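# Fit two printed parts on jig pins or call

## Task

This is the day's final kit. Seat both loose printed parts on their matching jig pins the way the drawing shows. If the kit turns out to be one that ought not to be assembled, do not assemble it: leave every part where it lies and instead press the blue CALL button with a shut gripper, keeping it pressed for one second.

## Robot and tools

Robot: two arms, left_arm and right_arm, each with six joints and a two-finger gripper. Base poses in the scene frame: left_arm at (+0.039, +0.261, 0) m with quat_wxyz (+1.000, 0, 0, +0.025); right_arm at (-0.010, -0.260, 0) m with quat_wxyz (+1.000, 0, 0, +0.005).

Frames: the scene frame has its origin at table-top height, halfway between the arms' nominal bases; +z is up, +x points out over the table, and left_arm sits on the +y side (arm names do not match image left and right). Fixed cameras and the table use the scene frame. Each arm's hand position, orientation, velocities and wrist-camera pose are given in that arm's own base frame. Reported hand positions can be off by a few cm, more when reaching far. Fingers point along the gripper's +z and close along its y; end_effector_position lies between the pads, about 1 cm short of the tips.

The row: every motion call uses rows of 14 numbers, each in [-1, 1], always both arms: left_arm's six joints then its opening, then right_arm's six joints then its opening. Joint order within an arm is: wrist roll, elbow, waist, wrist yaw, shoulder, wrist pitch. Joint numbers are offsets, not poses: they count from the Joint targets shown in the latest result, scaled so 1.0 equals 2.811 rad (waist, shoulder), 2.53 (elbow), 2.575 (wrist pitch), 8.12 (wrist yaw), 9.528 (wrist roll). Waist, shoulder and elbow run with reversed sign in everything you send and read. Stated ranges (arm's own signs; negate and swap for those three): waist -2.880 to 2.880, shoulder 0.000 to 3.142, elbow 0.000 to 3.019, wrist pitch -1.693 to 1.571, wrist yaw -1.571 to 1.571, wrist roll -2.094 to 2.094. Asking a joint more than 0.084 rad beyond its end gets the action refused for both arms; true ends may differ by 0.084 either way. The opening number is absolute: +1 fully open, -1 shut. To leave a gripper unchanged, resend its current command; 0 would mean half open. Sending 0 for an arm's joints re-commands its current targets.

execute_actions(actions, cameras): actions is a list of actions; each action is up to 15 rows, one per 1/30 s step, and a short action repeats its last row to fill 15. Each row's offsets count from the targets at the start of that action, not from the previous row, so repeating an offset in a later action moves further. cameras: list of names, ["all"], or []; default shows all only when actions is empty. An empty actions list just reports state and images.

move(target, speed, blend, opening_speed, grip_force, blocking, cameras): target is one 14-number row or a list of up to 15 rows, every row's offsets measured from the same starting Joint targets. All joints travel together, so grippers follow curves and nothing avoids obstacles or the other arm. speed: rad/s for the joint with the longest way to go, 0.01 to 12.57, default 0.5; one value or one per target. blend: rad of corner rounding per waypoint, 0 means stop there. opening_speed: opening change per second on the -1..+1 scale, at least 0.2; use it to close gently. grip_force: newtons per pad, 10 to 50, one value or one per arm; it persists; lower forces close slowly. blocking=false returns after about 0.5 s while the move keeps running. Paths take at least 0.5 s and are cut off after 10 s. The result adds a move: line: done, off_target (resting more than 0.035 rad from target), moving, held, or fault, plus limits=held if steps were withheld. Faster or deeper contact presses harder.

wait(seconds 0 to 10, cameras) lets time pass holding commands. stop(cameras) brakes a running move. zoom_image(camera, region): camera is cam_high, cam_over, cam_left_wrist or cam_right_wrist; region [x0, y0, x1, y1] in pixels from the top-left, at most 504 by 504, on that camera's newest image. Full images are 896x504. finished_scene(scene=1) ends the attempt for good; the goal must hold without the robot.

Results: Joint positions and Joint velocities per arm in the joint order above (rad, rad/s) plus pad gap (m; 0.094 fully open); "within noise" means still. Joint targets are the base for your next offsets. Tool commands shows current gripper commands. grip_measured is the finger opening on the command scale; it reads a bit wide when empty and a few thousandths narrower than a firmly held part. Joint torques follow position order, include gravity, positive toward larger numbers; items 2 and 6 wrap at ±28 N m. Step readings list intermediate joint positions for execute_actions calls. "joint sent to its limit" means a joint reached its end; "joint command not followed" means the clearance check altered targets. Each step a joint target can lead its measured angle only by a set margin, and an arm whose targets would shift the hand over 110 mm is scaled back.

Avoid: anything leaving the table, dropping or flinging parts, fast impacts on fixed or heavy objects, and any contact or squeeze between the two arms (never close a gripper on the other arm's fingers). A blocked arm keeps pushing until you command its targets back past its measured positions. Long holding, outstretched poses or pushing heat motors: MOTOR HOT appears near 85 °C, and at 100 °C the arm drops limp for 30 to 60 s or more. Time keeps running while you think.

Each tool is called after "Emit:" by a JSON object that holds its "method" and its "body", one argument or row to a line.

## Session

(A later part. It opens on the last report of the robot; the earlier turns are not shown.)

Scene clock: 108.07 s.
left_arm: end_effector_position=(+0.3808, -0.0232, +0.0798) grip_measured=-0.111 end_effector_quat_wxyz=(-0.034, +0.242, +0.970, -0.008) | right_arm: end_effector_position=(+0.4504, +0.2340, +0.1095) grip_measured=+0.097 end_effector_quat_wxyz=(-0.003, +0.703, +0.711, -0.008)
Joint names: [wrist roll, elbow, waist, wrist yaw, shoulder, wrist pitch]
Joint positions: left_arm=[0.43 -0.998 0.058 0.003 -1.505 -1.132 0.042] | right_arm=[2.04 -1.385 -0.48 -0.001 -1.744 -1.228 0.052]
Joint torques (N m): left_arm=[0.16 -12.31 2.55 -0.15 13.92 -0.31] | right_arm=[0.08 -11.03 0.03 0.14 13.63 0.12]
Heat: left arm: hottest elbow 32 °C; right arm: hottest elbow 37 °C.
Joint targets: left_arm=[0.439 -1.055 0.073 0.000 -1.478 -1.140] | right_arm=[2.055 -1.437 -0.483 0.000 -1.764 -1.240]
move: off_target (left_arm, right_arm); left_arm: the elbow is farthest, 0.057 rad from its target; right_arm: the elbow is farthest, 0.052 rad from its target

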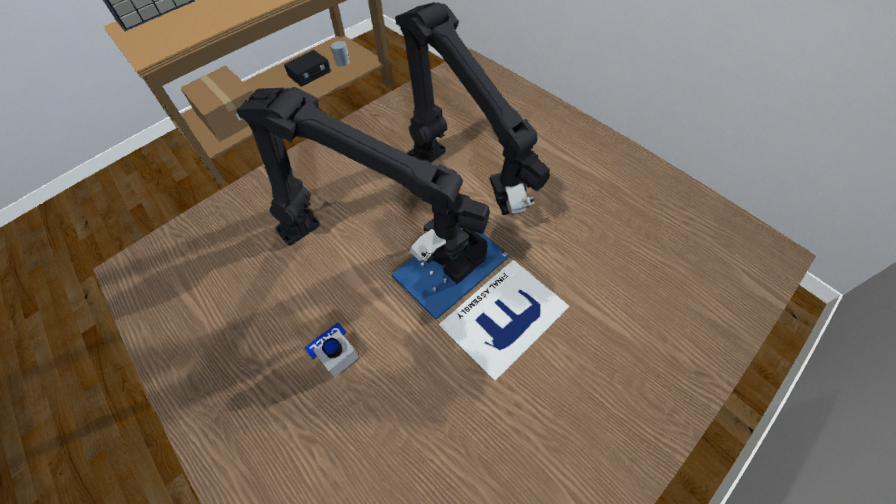

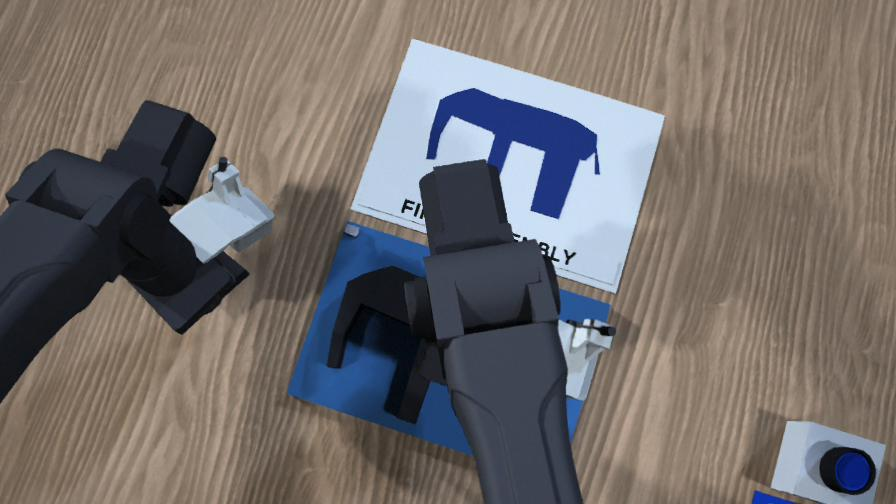

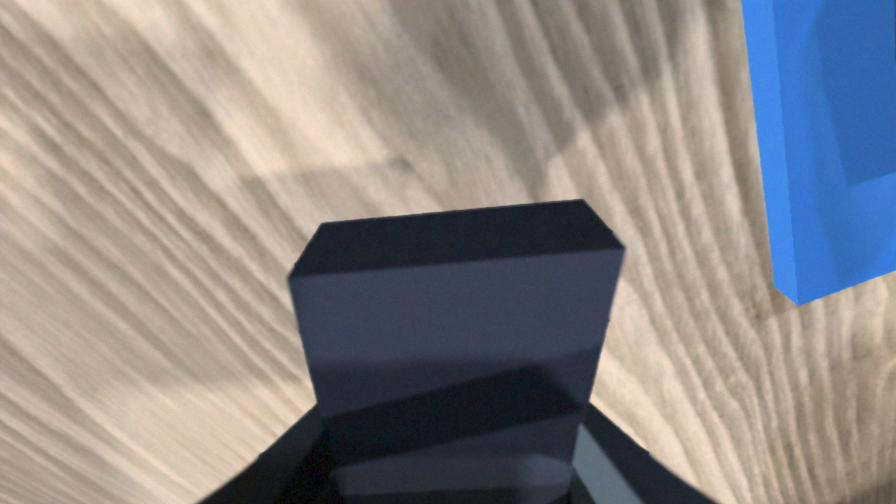

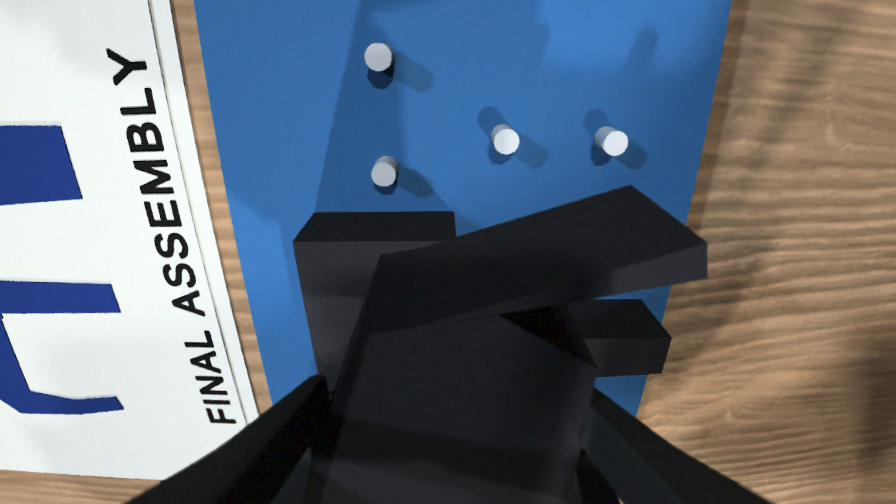

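Emit:
{"method": "zoom_image", "body": {
  "camera": "cam_right_wrist",
  "region": [280, 20, 700, 256]
}}

Emit:
{"method": "zoom_image", "body": {
  "camera": "cam_right_wrist",
  "region": [280, 190, 720, 437]
}}

Scaled by 1.200 from the camera's 896x504 image, which has a finer 1280x720 frame.

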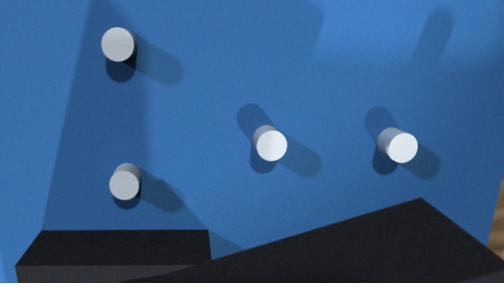

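Scaled by 1.145 from the camera's 896x504 image, which has a finer 1280x720 frame.

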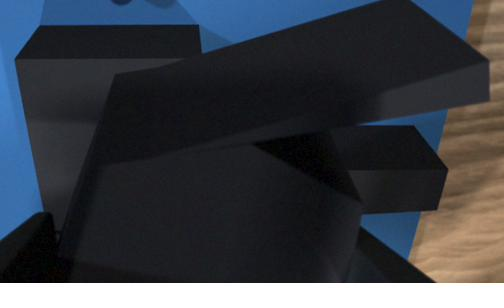

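Emit:
{"method": "move", "body": {
  "target": [0, 0, 0, 0, 0, 0, -0.3, -0.02047, 0.04838, 0.04749, 0, -0.0154, 0.06097, -0.25],
  "speed": 0.3,
  "cameras": ["cam_high", "cam_over", "cam_right_wrist"]
}}

Scene clock: 120.83 s.
left_arm: end_effector_position=(+0.3808, -0.0232, +0.0798) grip_measured=-0.111 end_effector_quat_wxyz=(-0.034, +0.242, +0.970, -0.008) | right_arm: end_effector_position=(+0.4764, +0.1771, +0.0590) grip_measured=+0.097 end_effector_quat_wxyz=(-0.002, +0.688, +0.726, -0.004)
Joint names: [wrist roll, elbow, waist, wrist yaw, shoulder, wrist pitch]
Joint positions: left_arm=[0.43 -0.998 0.058 0.003 -1.505 -1.132 0.042] | right_arm=[1.874 -1.311 -0.356 -0.001 -1.795 -1.095 0.052]
Joint torques (N m): left_arm=[0.18 -12.29 2.84 -0.13 14.62 -0.35] | right_arm=[-0.25 -7.25 0.85 0.13 14.51 1.16]
Heat: left arm: hottest elbow 35 °C; right arm: hottest elbow 37 °C.
Joint targets: left_arm=[0.439 -1.055 0.073 0.000 -1.478 -1.140] | right_arm=[1.860 -1.315 -0.350 -0.001 -1.807 -1.083]
move: off_target (left_arm); left_arm: the elbow is farthest, 0.057 rad from its target
Images, in order (width x height): cam_high 896x504, cam_over 896x504, cam_right_wrist 896x504.

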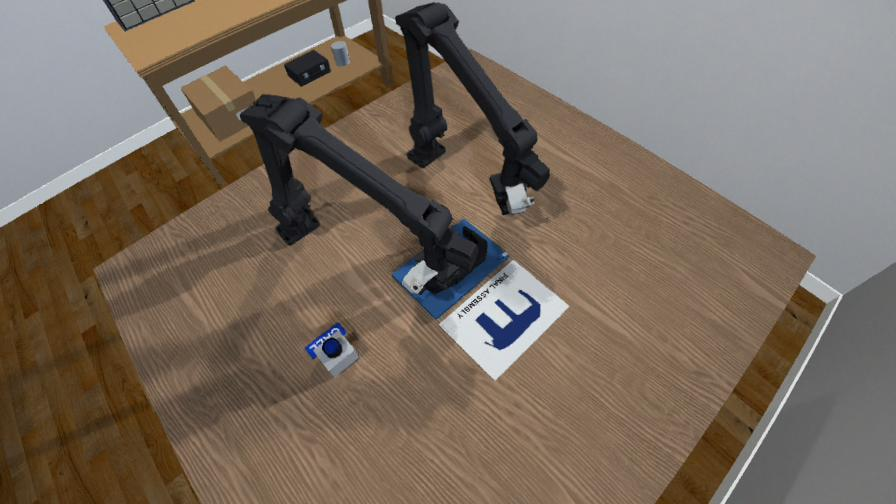

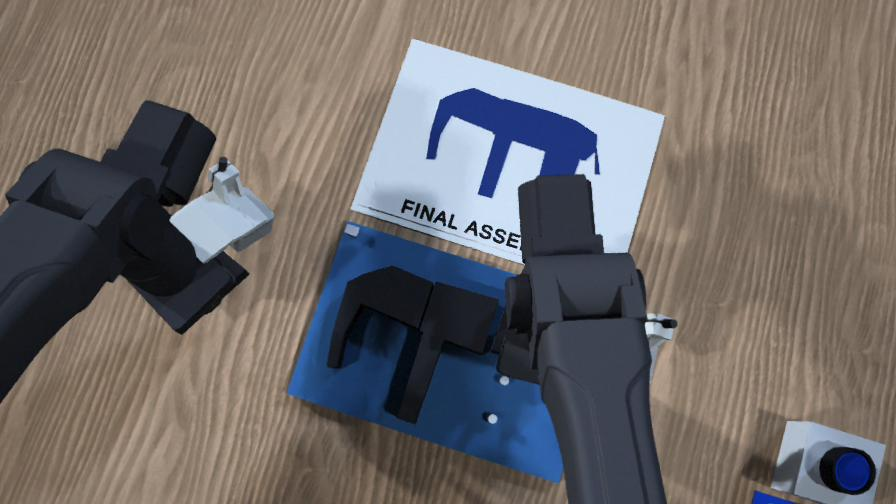

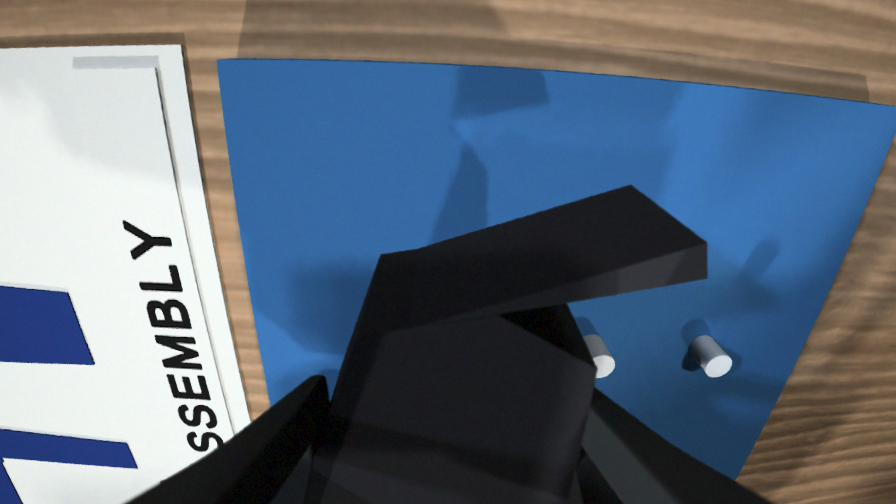

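Emit:
{"method": "zoom_image", "body": {
  "camera": "cam_right_wrist",
  "region": [540, 300, 790, 440]
}}

Emit:
{"method": "zoom_image", "body": {
  "camera": "cam_over",
  "region": [400, 250, 600, 450]
}}

Scaled by 2.016 from the camera's 896x504 image, which has a finer 1280x720 frame.

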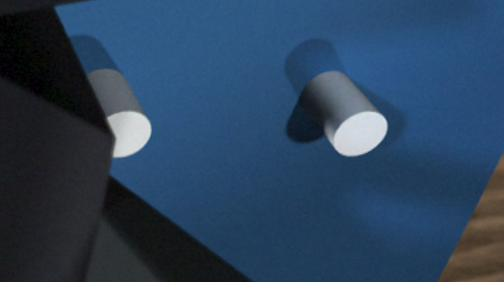

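Scaled by 2.520 from the camera's 896x504 image, which has a finer 1280x720 frame.

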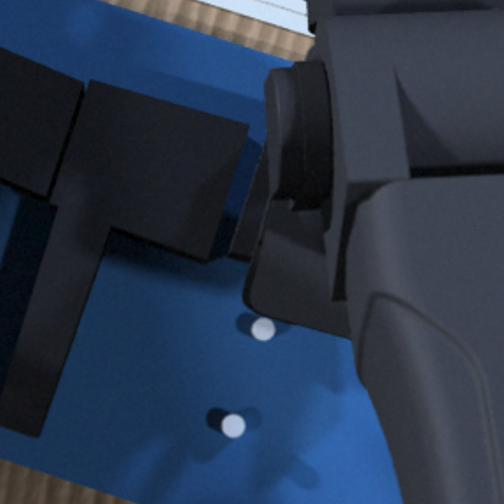

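Emit:
{"method": "zoom_image", "body": {
  "camera": "cam_right_wrist",
  "region": [200, 20, 550, 217]
}}

Emit:
{"method": "zoom_image", "body": {
  "camera": "cam_right_wrist",
  "region": [546, 20, 896, 217]
}}

Scaled by 1.440 from the camera's 896x504 image, which has a finer 1280x720 frame.

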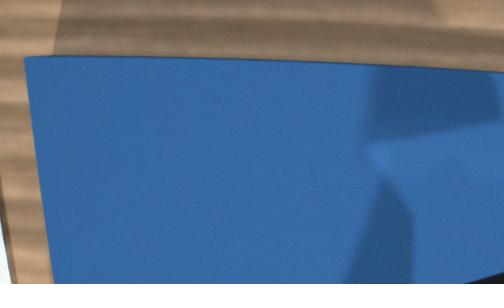

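Scaled by 1.440 from the camera's 896x504 image, which has a finer 1280x720 frame.

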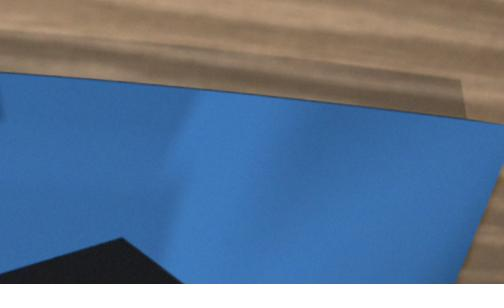

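Emit:
{"method": "zoom_image", "body": {
  "camera": "cam_over",
  "region": [450, 260, 560, 400]
}}

Emit:
{"method": "zoom_image", "body": {
  "camera": "cam_high",
  "region": [390, 220, 510, 320]
}}

Scaled by 3.600 from the camera's 896x504 image, which has a finer 1280x720 frame.

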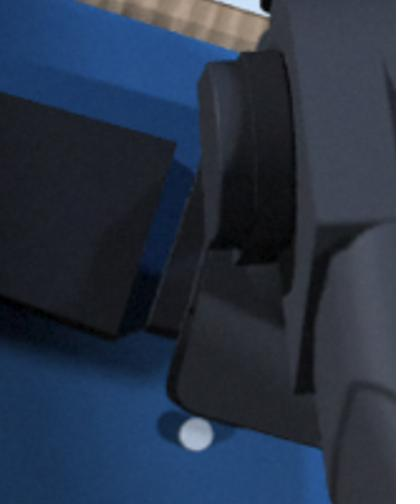

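Scaled by 4.200 from the camera's 896x504 image, which has a finer 1280x720 frame.

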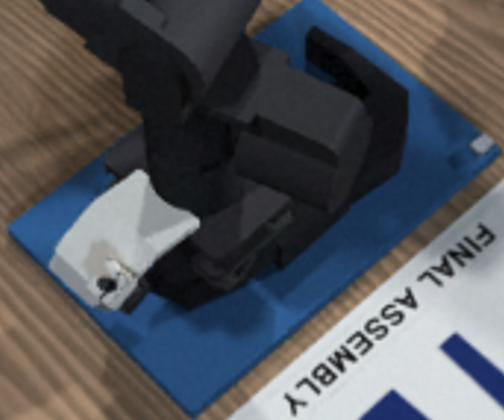

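Emit:
{"method": "move", "body": {
  "target": [0, 0, 0, 0, 0, 0, -0.3, 0, 0.00395, -0.01032, 0, 0.01352, 0.00396, -0.25],
  "speed": 0.1,
  "cameras": ["cam_over", "cam_right_wrist"]
}}

Emit:
{"method": "zoom_image", "body": {
  "camera": "cam_over",
  "region": [450, 260, 560, 400]
}}

Emit:
{"method": "zoom_image", "body": {
  "camera": "cam_right_wrist",
  "region": [540, 300, 790, 440]
}}

Scene clock: 159.93 s.
left_arm: end_effector_position=(+0.3808, -0.0232, +0.0798) grip_measured=-0.111 end_effector_quat_wxyz=(-0.034, +0.242, +0.970, -0.008) | right_arm: end_effector_position=(+0.4745, +0.1809, +0.0582) grip_measured=+0.097 end_effector_quat_wxyz=(-0.001, +0.685, +0.729, -0.001)
Joint names: [wrist roll, elbow, waist, wrist yaw, shoulder, wrist pitch]
Joint positions: left_arm=[0.43 -0.998 0.058 0.003 -1.505 -1.132 0.042] | right_arm=[1.874 -1.304 -0.365 -0.001 -1.791 -1.085 0.052]
Joint torques (N m): left_arm=[0.2 -12.41 2.2 -0.09 14.21 -0.34] | right_arm=[-0.25 -7.06 -0.91 0.14 17.49 1.11]
Motor temperatures (°C): left_arm=[26 40 24 25 29 23 26] | right_arm=[24 35 23 22 30 24 29]
Heat: left arm: hottest elbow 40 °C; right arm: hottest elbow 35 °C.
Joint targets: left_arm=[0.439 -1.055 0.073 0.000 -1.478 -1.140] | right_arm=[1.860 -1.305 -0.379 -0.001 -1.769 -1.073]
move: off_target (left_arm); left_arm: the elbow is farthest, 0.057 rad from its target
Images, in order (width x height): cam_over 896x504, cam_right_wrist 896x504.

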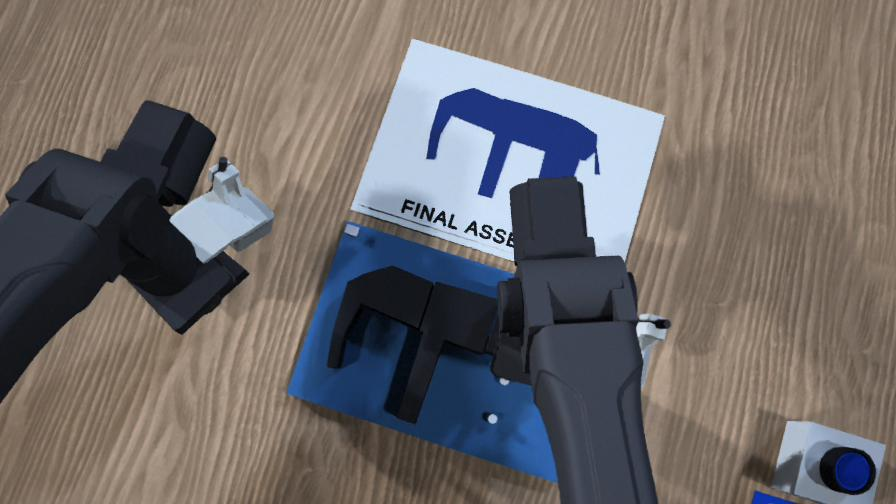

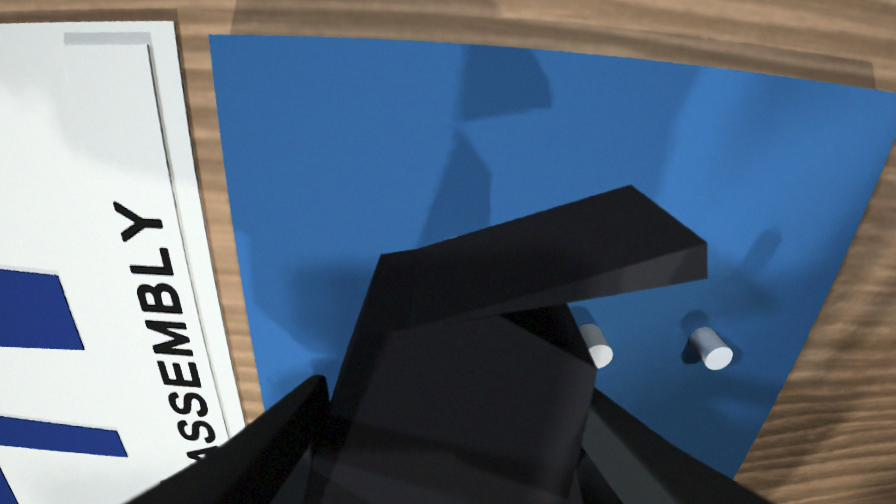

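Scaled by 3.600 from the camera's 896x504 image, which has a finer 1280x720 frame.

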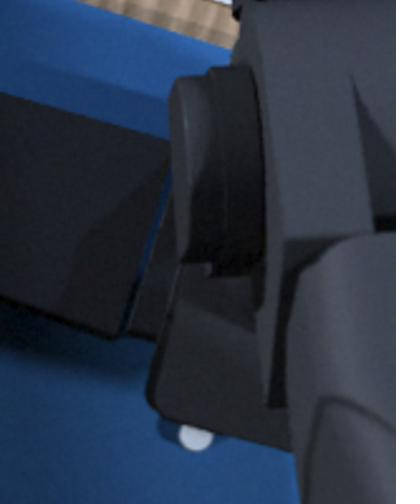

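Scaled by 2.016 from the camera's 896x504 image, which has a finer 1280x720 frame.

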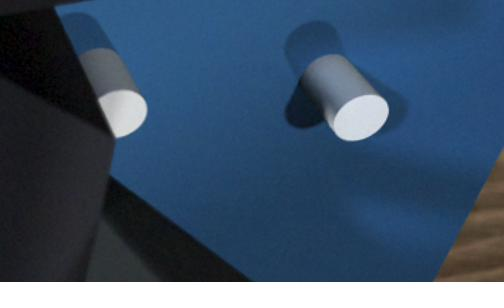

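Emit:
{"method": "zoom_image", "body": {
  "camera": "cam_over",
  "region": [475, 290, 525, 390]
}}

Scaled by 5.040 from the camera's 896x504 image, which has a finer 1280x720 frame.

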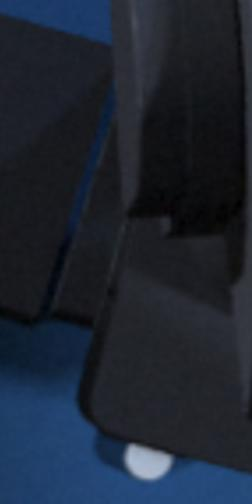

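Emit:
{"method": "move", "body": {
  "target": [0, 0, 0, 0, 0, 0, -0.3, -0.00115, 0, -0.00178, 0, 0, 0, -0.25],
  "speed": 0.1,
  "cameras": ["cam_over", "cam_right_wrist"]
}}

Emit:
{"method": "zoom_image", "body": {
  "camera": "cam_over",
  "region": [475, 290, 525, 390]
}}

Emit:
{"method": "zoom_image", "body": {
  "camera": "cam_right_wrist",
  "region": [540, 300, 790, 440]
}}

Scene clock: 165.33 s.
left_arm: end_effector_position=(+0.3808, -0.0232, +0.0798) grip_measured=-0.111 end_effector_quat_wxyz=(-0.034, +0.242, +0.970, -0.008) | right_arm: end_effector_position=(+0.4738, +0.1829, +0.0582) grip_measured=+0.097 end_effector_quat_wxyz=(-0.001, +0.680, +0.734, -0.001)
Joint names: [wrist roll, elbow, waist, wrist yaw, shoulder, wrist pitch]
Joint positions: left_arm=[0.43 -0.998 0.058 0.003 -1.505 -1.132 0.042] | right_arm=[1.864 -1.304 -0.369 -0.001 -1.791 -1.085 0.052]
Joint torques (N m): left_arm=[0.18 -12.36 2.67 -0.13 14.27 -0.36] | right_arm=[-0.21 -7.06 -1.14 0.15 17.49 1.11]
Heat: left arm: hottest elbow 40 °C; right arm: hottest elbow 35 °C.
Joint targets: left_arm=[0.439 -1.055 0.073 0.000 -1.478 -1.140] | right_arm=[1.849 -1.305 -0.384 -0.001 -1.769 -1.073]
move: off_target (left_arm); left_arm: the elbow is farthest, 0.057 rad from its target
Images, in order (width x height): cam_over 896x504, cam_right_wrist 896x504.

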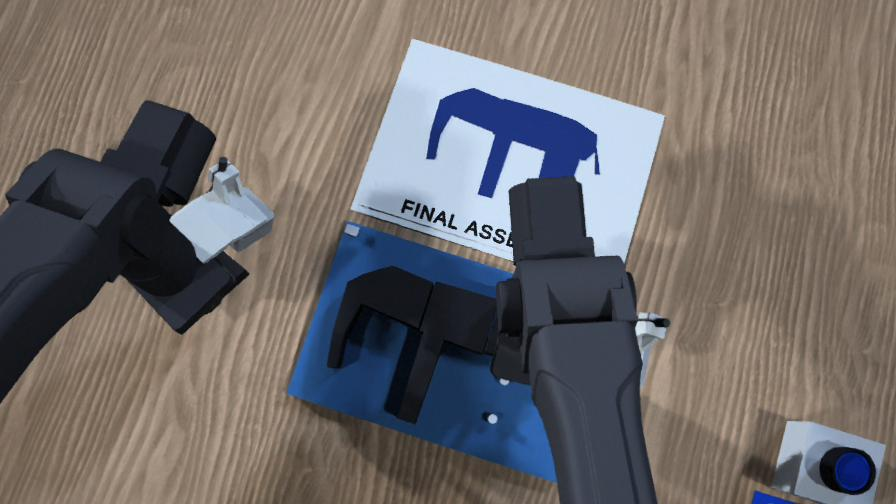

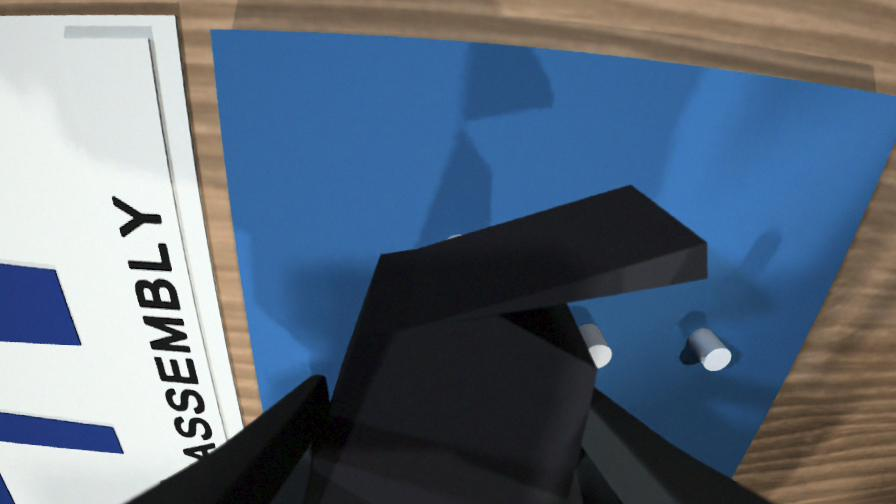

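Scaled by 5.040 from the camera's 896x504 image, which has a finer 1280x720 frame.

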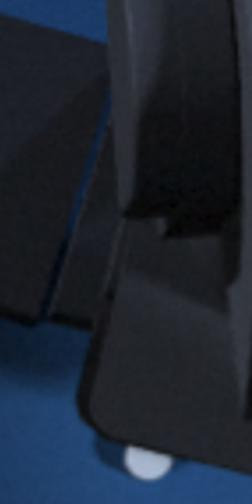

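Scaled by 2.016 from the camera's 896x504 image, which has a finer 1280x720 frame.

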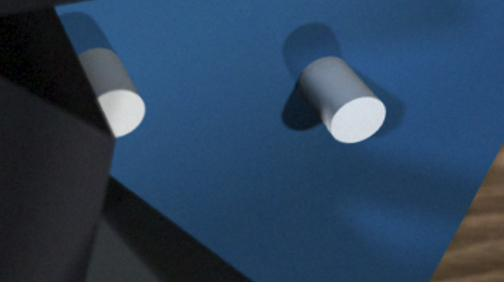

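Emit:
{"method": "move", "body": {
  "target": [0, 0, 0, 0, 0, 0, -0.3, 0, 0.00731, -0.00064, 0, -0.0192, 0.01476, -0.25],
  "speed": 0.1,
  "cameras": ["cam_over", "cam_right_wrist"]
}}

Emit:
{"method": "zoom_image", "body": {
  "camera": "cam_over",
  "region": [475, 290, 525, 390]
}}

Emit:
{"method": "zoom_image", "body": {
  "camera": "cam_right_wrist",
  "region": [540, 300, 790, 440]
}}

Scene clock: 169.77 s.
left_arm: end_effector_position=(+0.3808, -0.0232, +0.0798) grip_measured=-0.111 end_effector_quat_wxyz=(-0.034, +0.242, +0.970, -0.008) | right_arm: end_effector_position=(+0.4733, +0.1837, +0.0448) grip_measured=+0.097 end_effector_quat_wxyz=(+0.000, +0.679, +0.734, +0.001)
Joint names: [wrist roll, elbow, waist, wrist yaw, shoulder, wrist pitch]
Joint positions: left_arm=[0.43 -0.998 0.058 0.003 -1.505 -1.132 0.042] | right_arm=[1.863 -1.285 -0.371 -0.001 -1.806 -1.048 0.052]
Joint torques (N m): left_arm=[0.17 -12.27 2.78 -0.13 14.04 -0.35] | right_arm=[-0.25 -7.02 -0.85 0.14 14.21 1.17]
Heat: left arm: hottest elbow 40 °C; right arm: hottest elbow 35 °C.
Joint targets: left_arm=[0.439 -1.055 0.073 0.000 -1.478 -1.140] | right_arm=[1.849 -1.286 -0.386 0.000 -1.823 -1.035]
move: off_target (left_arm); left_arm: the elbow is farthest, 0.057 rad from its target
Images, in order (width x height): cam_over 896x504, cam_right_wrist 896x504.

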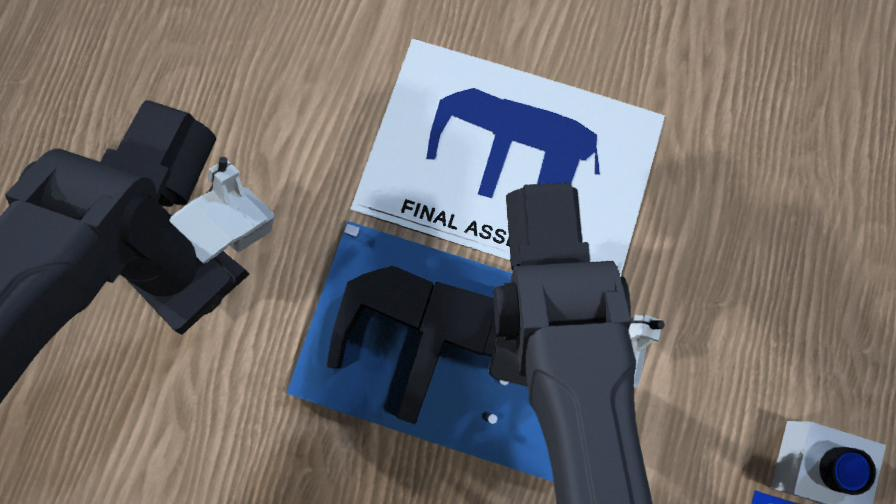

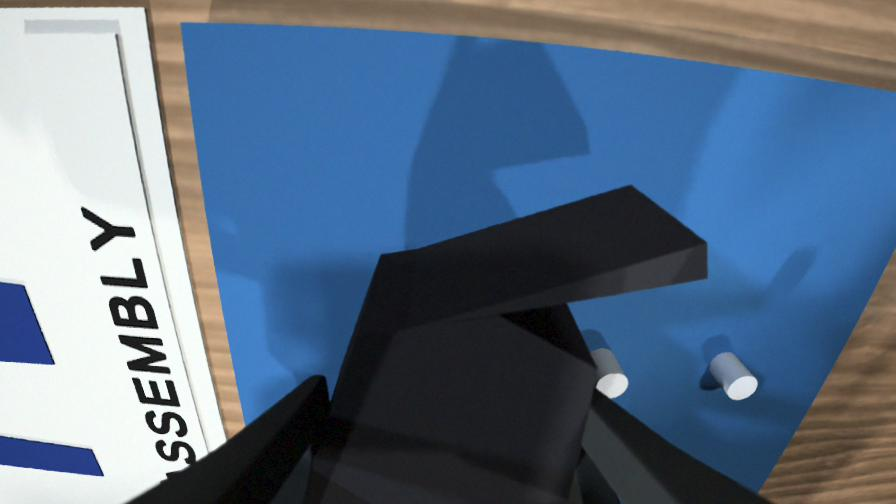

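Scaled by 5.040 from the camera's 896x504 image, which has a finer 1280x720 frame.

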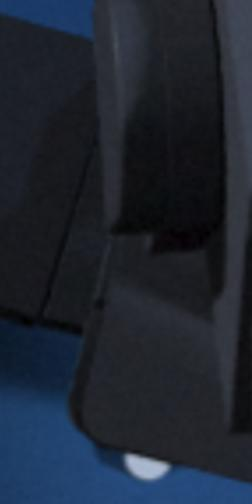

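Scaled by 2.016 from the camera's 896x504 image, which has a finer 1280x720 frame.

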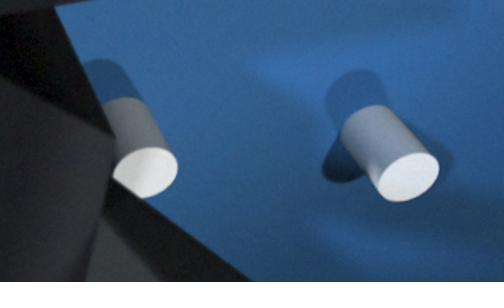

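Emit:
{"method": "zoom_image", "body": {
  "camera": "cam_over",
  "region": [460, 325, 510, 365]
}}

Scaled by 10.080 from the camera's 896x504 image, which has a finer 1280x720 frame.

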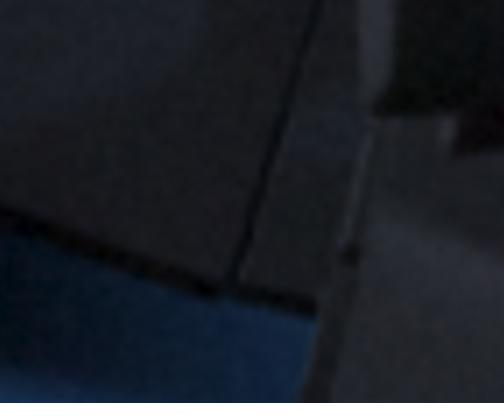

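Emit:
{"method": "move", "body": {
  "target": [0, 0, 0, 0, 0, 0, -0.3, 0, 0.00328, -0.00055, 0, -0.00377, 0.00629, -0.25],
  "speed": 0.05,
  "cameras": ["cam_over", "cam_right_wrist"]
}}

Emit:
{"method": "zoom_image", "body": {
  "camera": "cam_over",
  "region": [460, 325, 510, 365]
}}

Emit:
{"method": "zoom_image", "body": {
  "camera": "cam_right_wrist",
  "region": [540, 300, 790, 440]
}}

Scene clock: 175.33 s.
left_arm: end_effector_position=(+0.3808, -0.0232, +0.0798) grip_measured=-0.111 end_effector_quat_wxyz=(-0.034, +0.242, +0.970, -0.008) | right_arm: end_effector_position=(+0.4738, +0.1839, +0.0408) grip_measured=+0.097 end_effector_quat_wxyz=(+0.001, +0.679, +0.734, +0.002)
Joint names: [wrist roll, elbow, waist, wrist yaw, shoulder, wrist pitch]
Joint positions: left_arm=[0.43 -0.998 0.058 0.003 -1.505 -1.132 0.042] | right_arm=[1.863 -1.279 -0.371 -0.001 -1.81 -1.035 0.052]
Joint torques (N m): left_arm=[0.19 -12.42 2.32 -0.14 14.33 -0.4] | right_arm=[-0.24 -6.71 -1.08 0.12 13.57 1.28]
Heat: left arm: hottest elbow 41 °C; right arm: hottest elbow 35 °C.
Joint targets: left_arm=[0.439 -1.055 0.073 0.000 -1.478 -1.140] | right_arm=[1.849 -1.278 -0.387 -0.001 -1.834 -1.019]
move: off_target (left_arm); left_arm: the elbow is farthest, 0.057 rad from its target
Images, in order (width x height): cam_over 896x504, cam_right_wrist 896x504.

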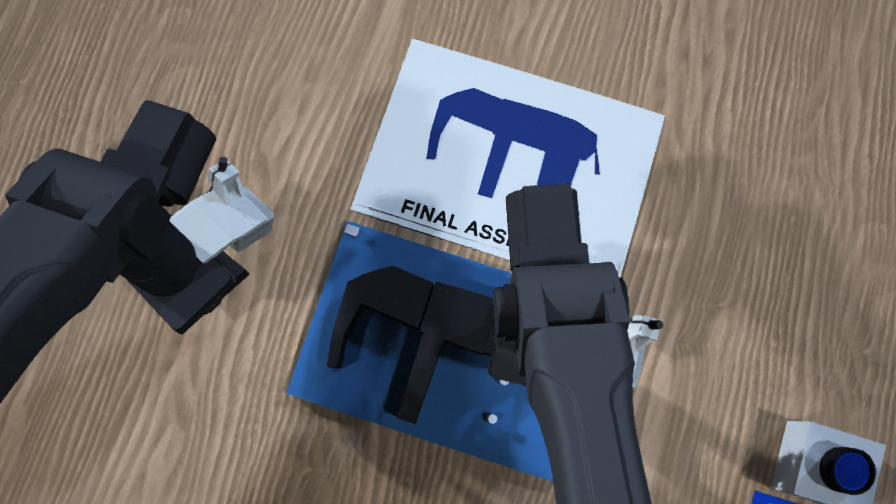

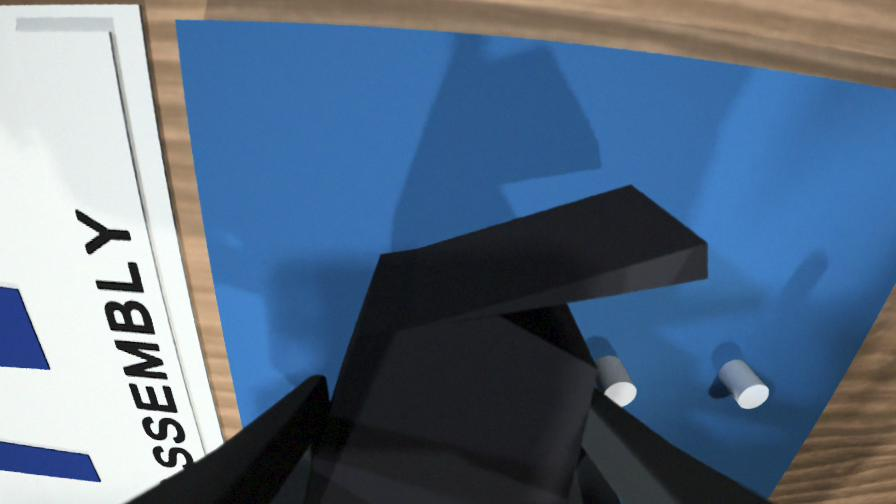

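Scaled by 10.080 from the camera's 896x504 image, which has a finer 1280x720 frame.

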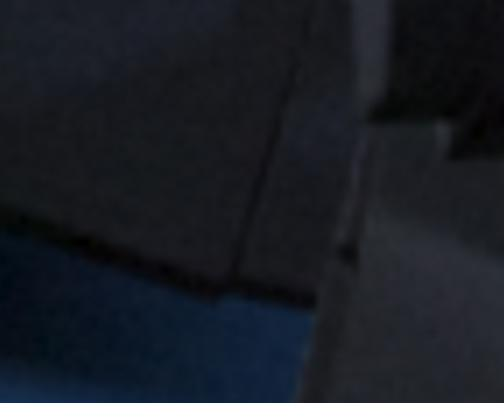

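Scaled by 2.016 from the camera's 896x504 image, which has a finer 1280x720 frame.

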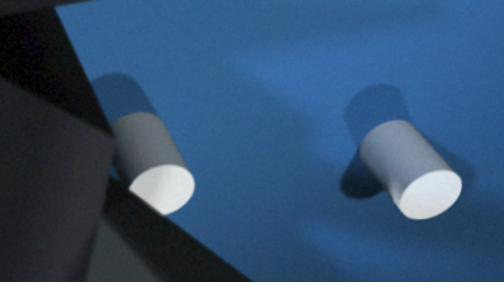

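Emit:
{"method": "move", "body": {
  "target": [0, 0, 0, 0, 0, 0, -0.3, 0, 0, -0.0011, 0, 0, 0, -0.25],
  "speed": 0.05,
  "cameras": ["cam_over"]
}}

Emit:
{"method": "zoom_image", "body": {
  "camera": "cam_over",
  "region": [460, 325, 510, 365]
}}

Scene clock: 180.60 s.
left_arm: end_effector_position=(+0.3808, -0.0232, +0.0798) grip_measured=-0.111 end_effector_quat_wxyz=(-0.034, +0.242, +0.970, -0.008) | right_arm: end_effector_position=(+0.4737, +0.1843, +0.0408) grip_measured=+0.097 end_effector_quat_wxyz=(+0.001, +0.678, +0.735, +0.002)
Joint names: [wrist roll, elbow, waist, wrist yaw, shoulder, wrist pitch]
Joint positions: left_arm=[0.43 -0.998 0.058 0.003 -1.505 -1.132 0.042] | right_arm=[1.863 -1.279 -0.372 -0.001 -1.81 -1.035 0.052]
Joint torques (N m): left_arm=[0.16 -12.41 2.9 -0.13 13.98 -0.46] | right_arm=[-0.24 -6.71 -1.03 0.12 13.63 1.29]
Heat: left arm: hottest elbow 41 °C; right arm: hottest elbow 35 °C.
Joint targets: left_arm=[0.439 -1.055 0.073 0.000 -1.478 -1.140] | right_arm=[1.849 -1.278 -0.390 -0.001 -1.834 -1.019]
move: off_target (left_arm); left_arm: the elbow is farthest, 0.057 rad from its target
Images, in order (width x height): cam_over 896x504.

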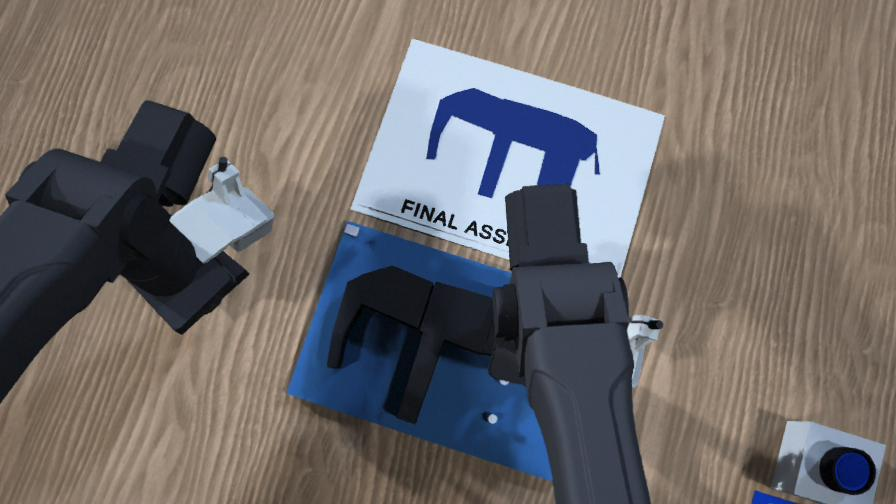

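Scaled by 10.080 from the camera's 896x504 image, which has a finer 1280x720 frame.

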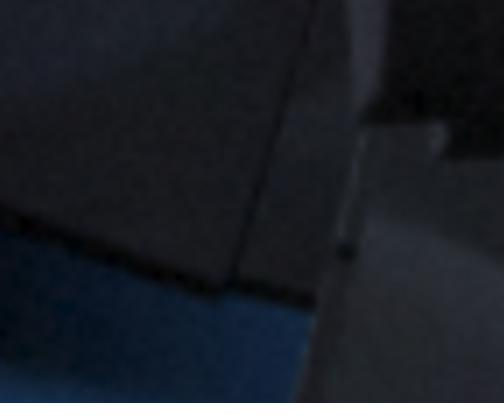

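Emit:
{"method": "move", "body": {
  "target": [
    [0, 0, 0, 0, 0, 0, -0.3, 0, 0, -0.0005, 0, 0, 0, -0.25],
    [0, 0, 0, 0, 0, 0, -0.3, 0, 0, -0.001, 0, 0, 0, -0.25]
  ],
  "speed": 0.05,
  "cameras": ["cam_over", "cam_right_wrist"]
}}

Emit:
{"method": "zoom_image", "body": {
  "camera": "cam_over",
  "region": [460, 325, 510, 365]
}}

Scene clock: 183.57 s.
left_arm: end_effector_position=(+0.3808, -0.0232, +0.0798) grip_measured=-0.111 end_effector_quat_wxyz=(-0.034, +0.242, +0.970, -0.008) | right_arm: end_effector_position=(+0.4736, +0.1845, +0.0408) grip_measured=+0.097 end_effector_quat_wxyz=(+0.001, +0.678, +0.735, +0.002)
Joint names: [wrist roll, elbow, waist, wrist yaw, shoulder, wrist pitch]
Joint positions: left_arm=[0.43 -0.998 0.058 0.003 -1.505 -1.132 0.042] | right_arm=[1.863 -1.279 -0.372 0.001 -1.81 -1.035 0.052]
Joint torques (N m): left_arm=[0.18 -12.26 2.55 -0.11 14.33 -0.29] | right_arm=[-0.25 -6.75 -1.38 0.09 13.51 1.29]
Heat: left arm: hottest elbow 41 °C; right arm: hottest elbow 35 °C.
Joint targets: left_arm=[0.439 -1.055 0.073 0.000 -1.478 -1.140] | right_arm=[1.849 -1.278 -0.393 0.000 -1.834 -1.019]
move: off_target (left_arm); left_arm: the elbow is farthest, 0.057 rad from its target
Images, in order (width x height): cam_over 896x504, cam_right_wrist 896x504.

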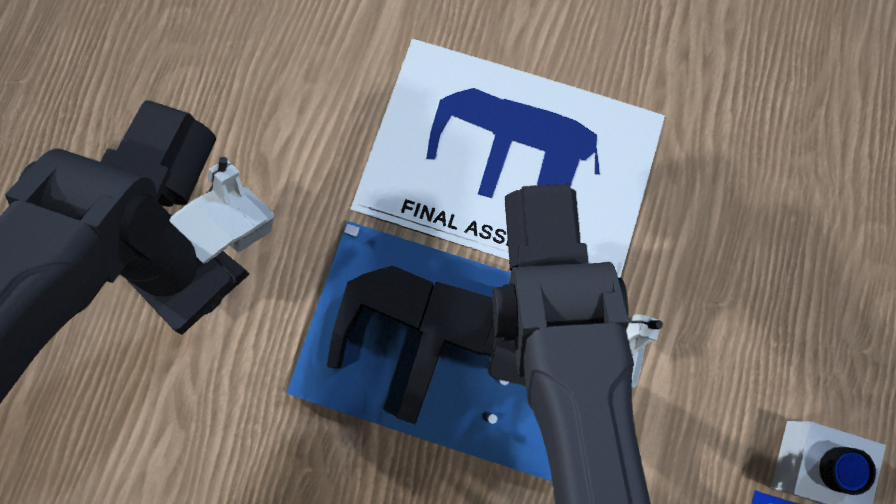

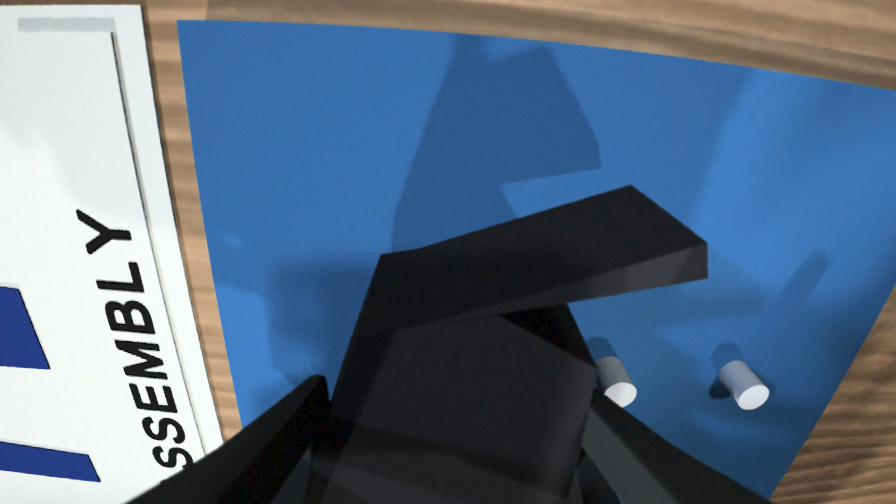

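Scaled by 10.080 from the camera's 896x504 image, which has a finer 1280x720 frame.

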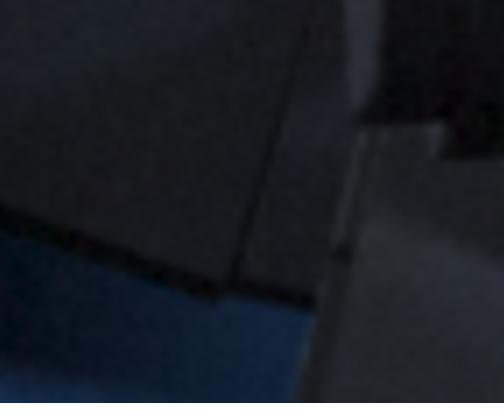

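Emit:
{"method": "zoom_image", "body": {
  "camera": "cam_right_wrist",
  "region": [540, 300, 790, 440]
}}

Emit:
{"method": "zoom_image", "body": {
  "camera": "cam_right_wrist",
  "region": [300, 170, 720, 420]
}}

Scaled by 2.016 from the camera's 896x504 image, which has a finer 1280x720 frame.

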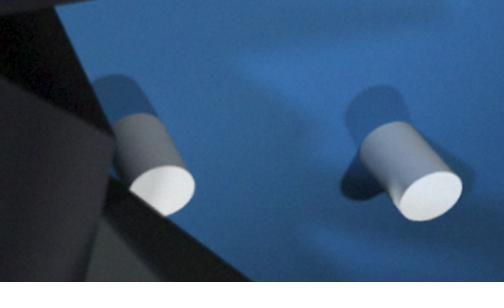

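Scaled by 1.200 from the camera's 896x504 image, which has a finer 1280x720 frame.

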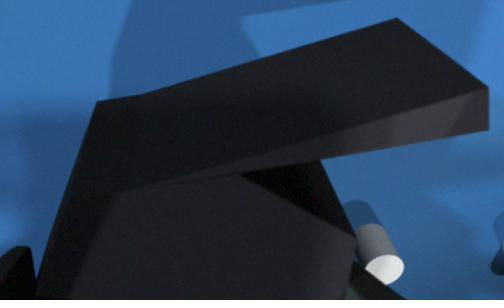

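Emit:
{"method": "move", "body": {
  "target": [
    [0, 0, 0, 0, 0, 0, -0.3, 0.0042, 0, 0.01298, 0, 0, 0, -0.25],
    [0, 0, 0, 0, 0, 0, -0.3, 0.0042, 0, 0.01298, 0, 0, -0.01184, -0.25],
    [0, 0, 0, 0, 0, 0, -0.3, 0.0042, 0, 0.01298, 0, 0, -0.0128, -0.25]
  ],
  "speed": [0.1, 0.1, 0.05],
  "cameras": ["cam_over", "cam_right_wrist"]
}}

Emit:
{"method": "zoom_image", "body": {
  "camera": "cam_over",
  "region": [460, 325, 510, 365]
}}

Emit:
{"method": "zoom_image", "body": {
  "camera": "cam_right_wrist",
  "region": [540, 300, 790, 440]
}}

Scene clock: 191.93 s.
left_arm: end_effector_position=(+0.3808, -0.0232, +0.0798) grip_measured=-0.111 end_effector_quat_wxyz=(-0.034, +0.242, +0.970, -0.008) | right_arm: end_effector_position=(+0.4735, +0.1836, +0.0408) grip_measured=+0.097 end_effector_quat_wxyz=(+0.001, +0.683, +0.731, +0.001)
Joint names: [wrist roll, elbow, waist, wrist yaw, shoulder, wrist pitch]
Joint positions: left_arm=[0.43 -0.998 0.058 0.003 -1.505 -1.132 0.042] | right_arm=[1.874 -1.279 -0.371 0.001 -1.81 -1.037 0.052]
Joint torques (N m): left_arm=[0.17 -12.45 3.02 -0.11 14.62 -0.46] | right_arm=[0.07 -6.79 1.44 0.08 13.51 0.01]
Heat: left arm: hottest elbow 42 °C; right arm: hottest elbow 35 °C.
Joint targets: left_arm=[0.439 -1.055 0.073 0.000 -1.478 -1.140] | right_arm=[1.889 -1.278 -0.356 0.000 -1.834 -1.052]
move: off_target (left_arm); left_arm: the elbow is farthest, 0.057 rad from its target
Images, in order (width x height): cam_over 896x504, cam_right_wrist 896x504.

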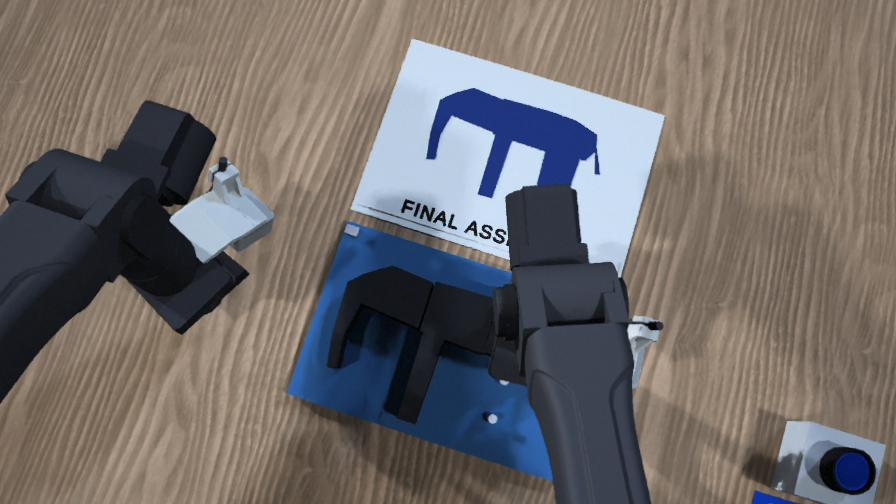

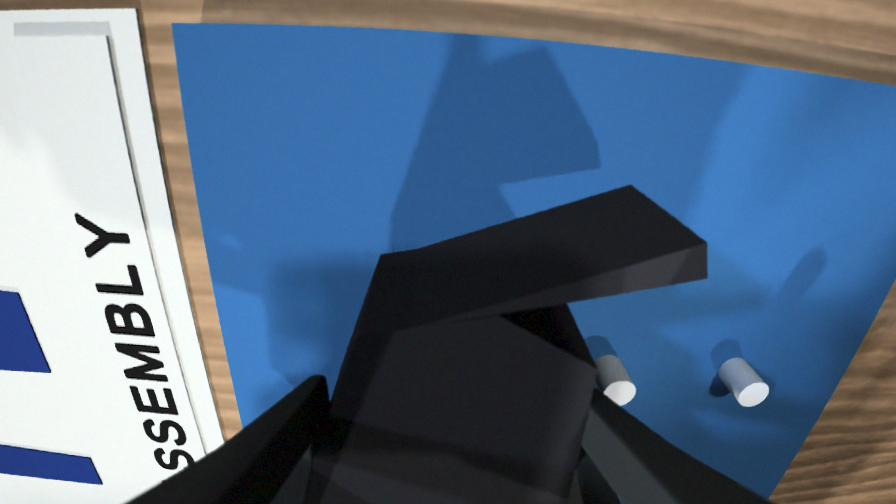

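Scaled by 10.080 from the camera's 896x504 image, which has a finer 1280x720 frame.

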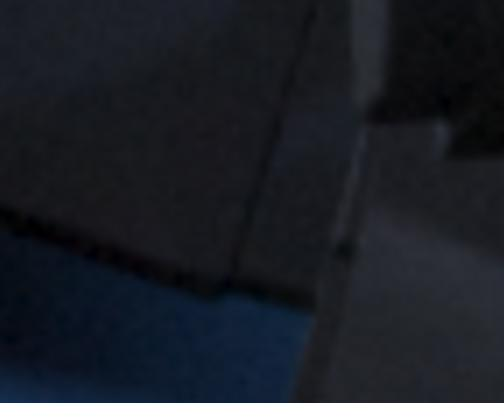

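Scaled by 2.016 from the camera's 896x504 image, which has a finer 1280x720 frame.

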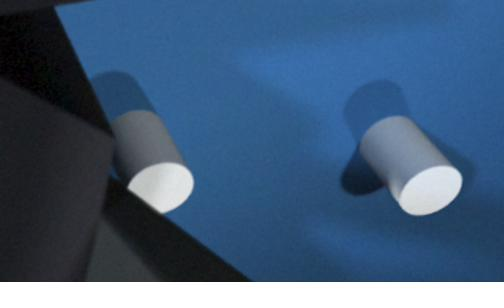

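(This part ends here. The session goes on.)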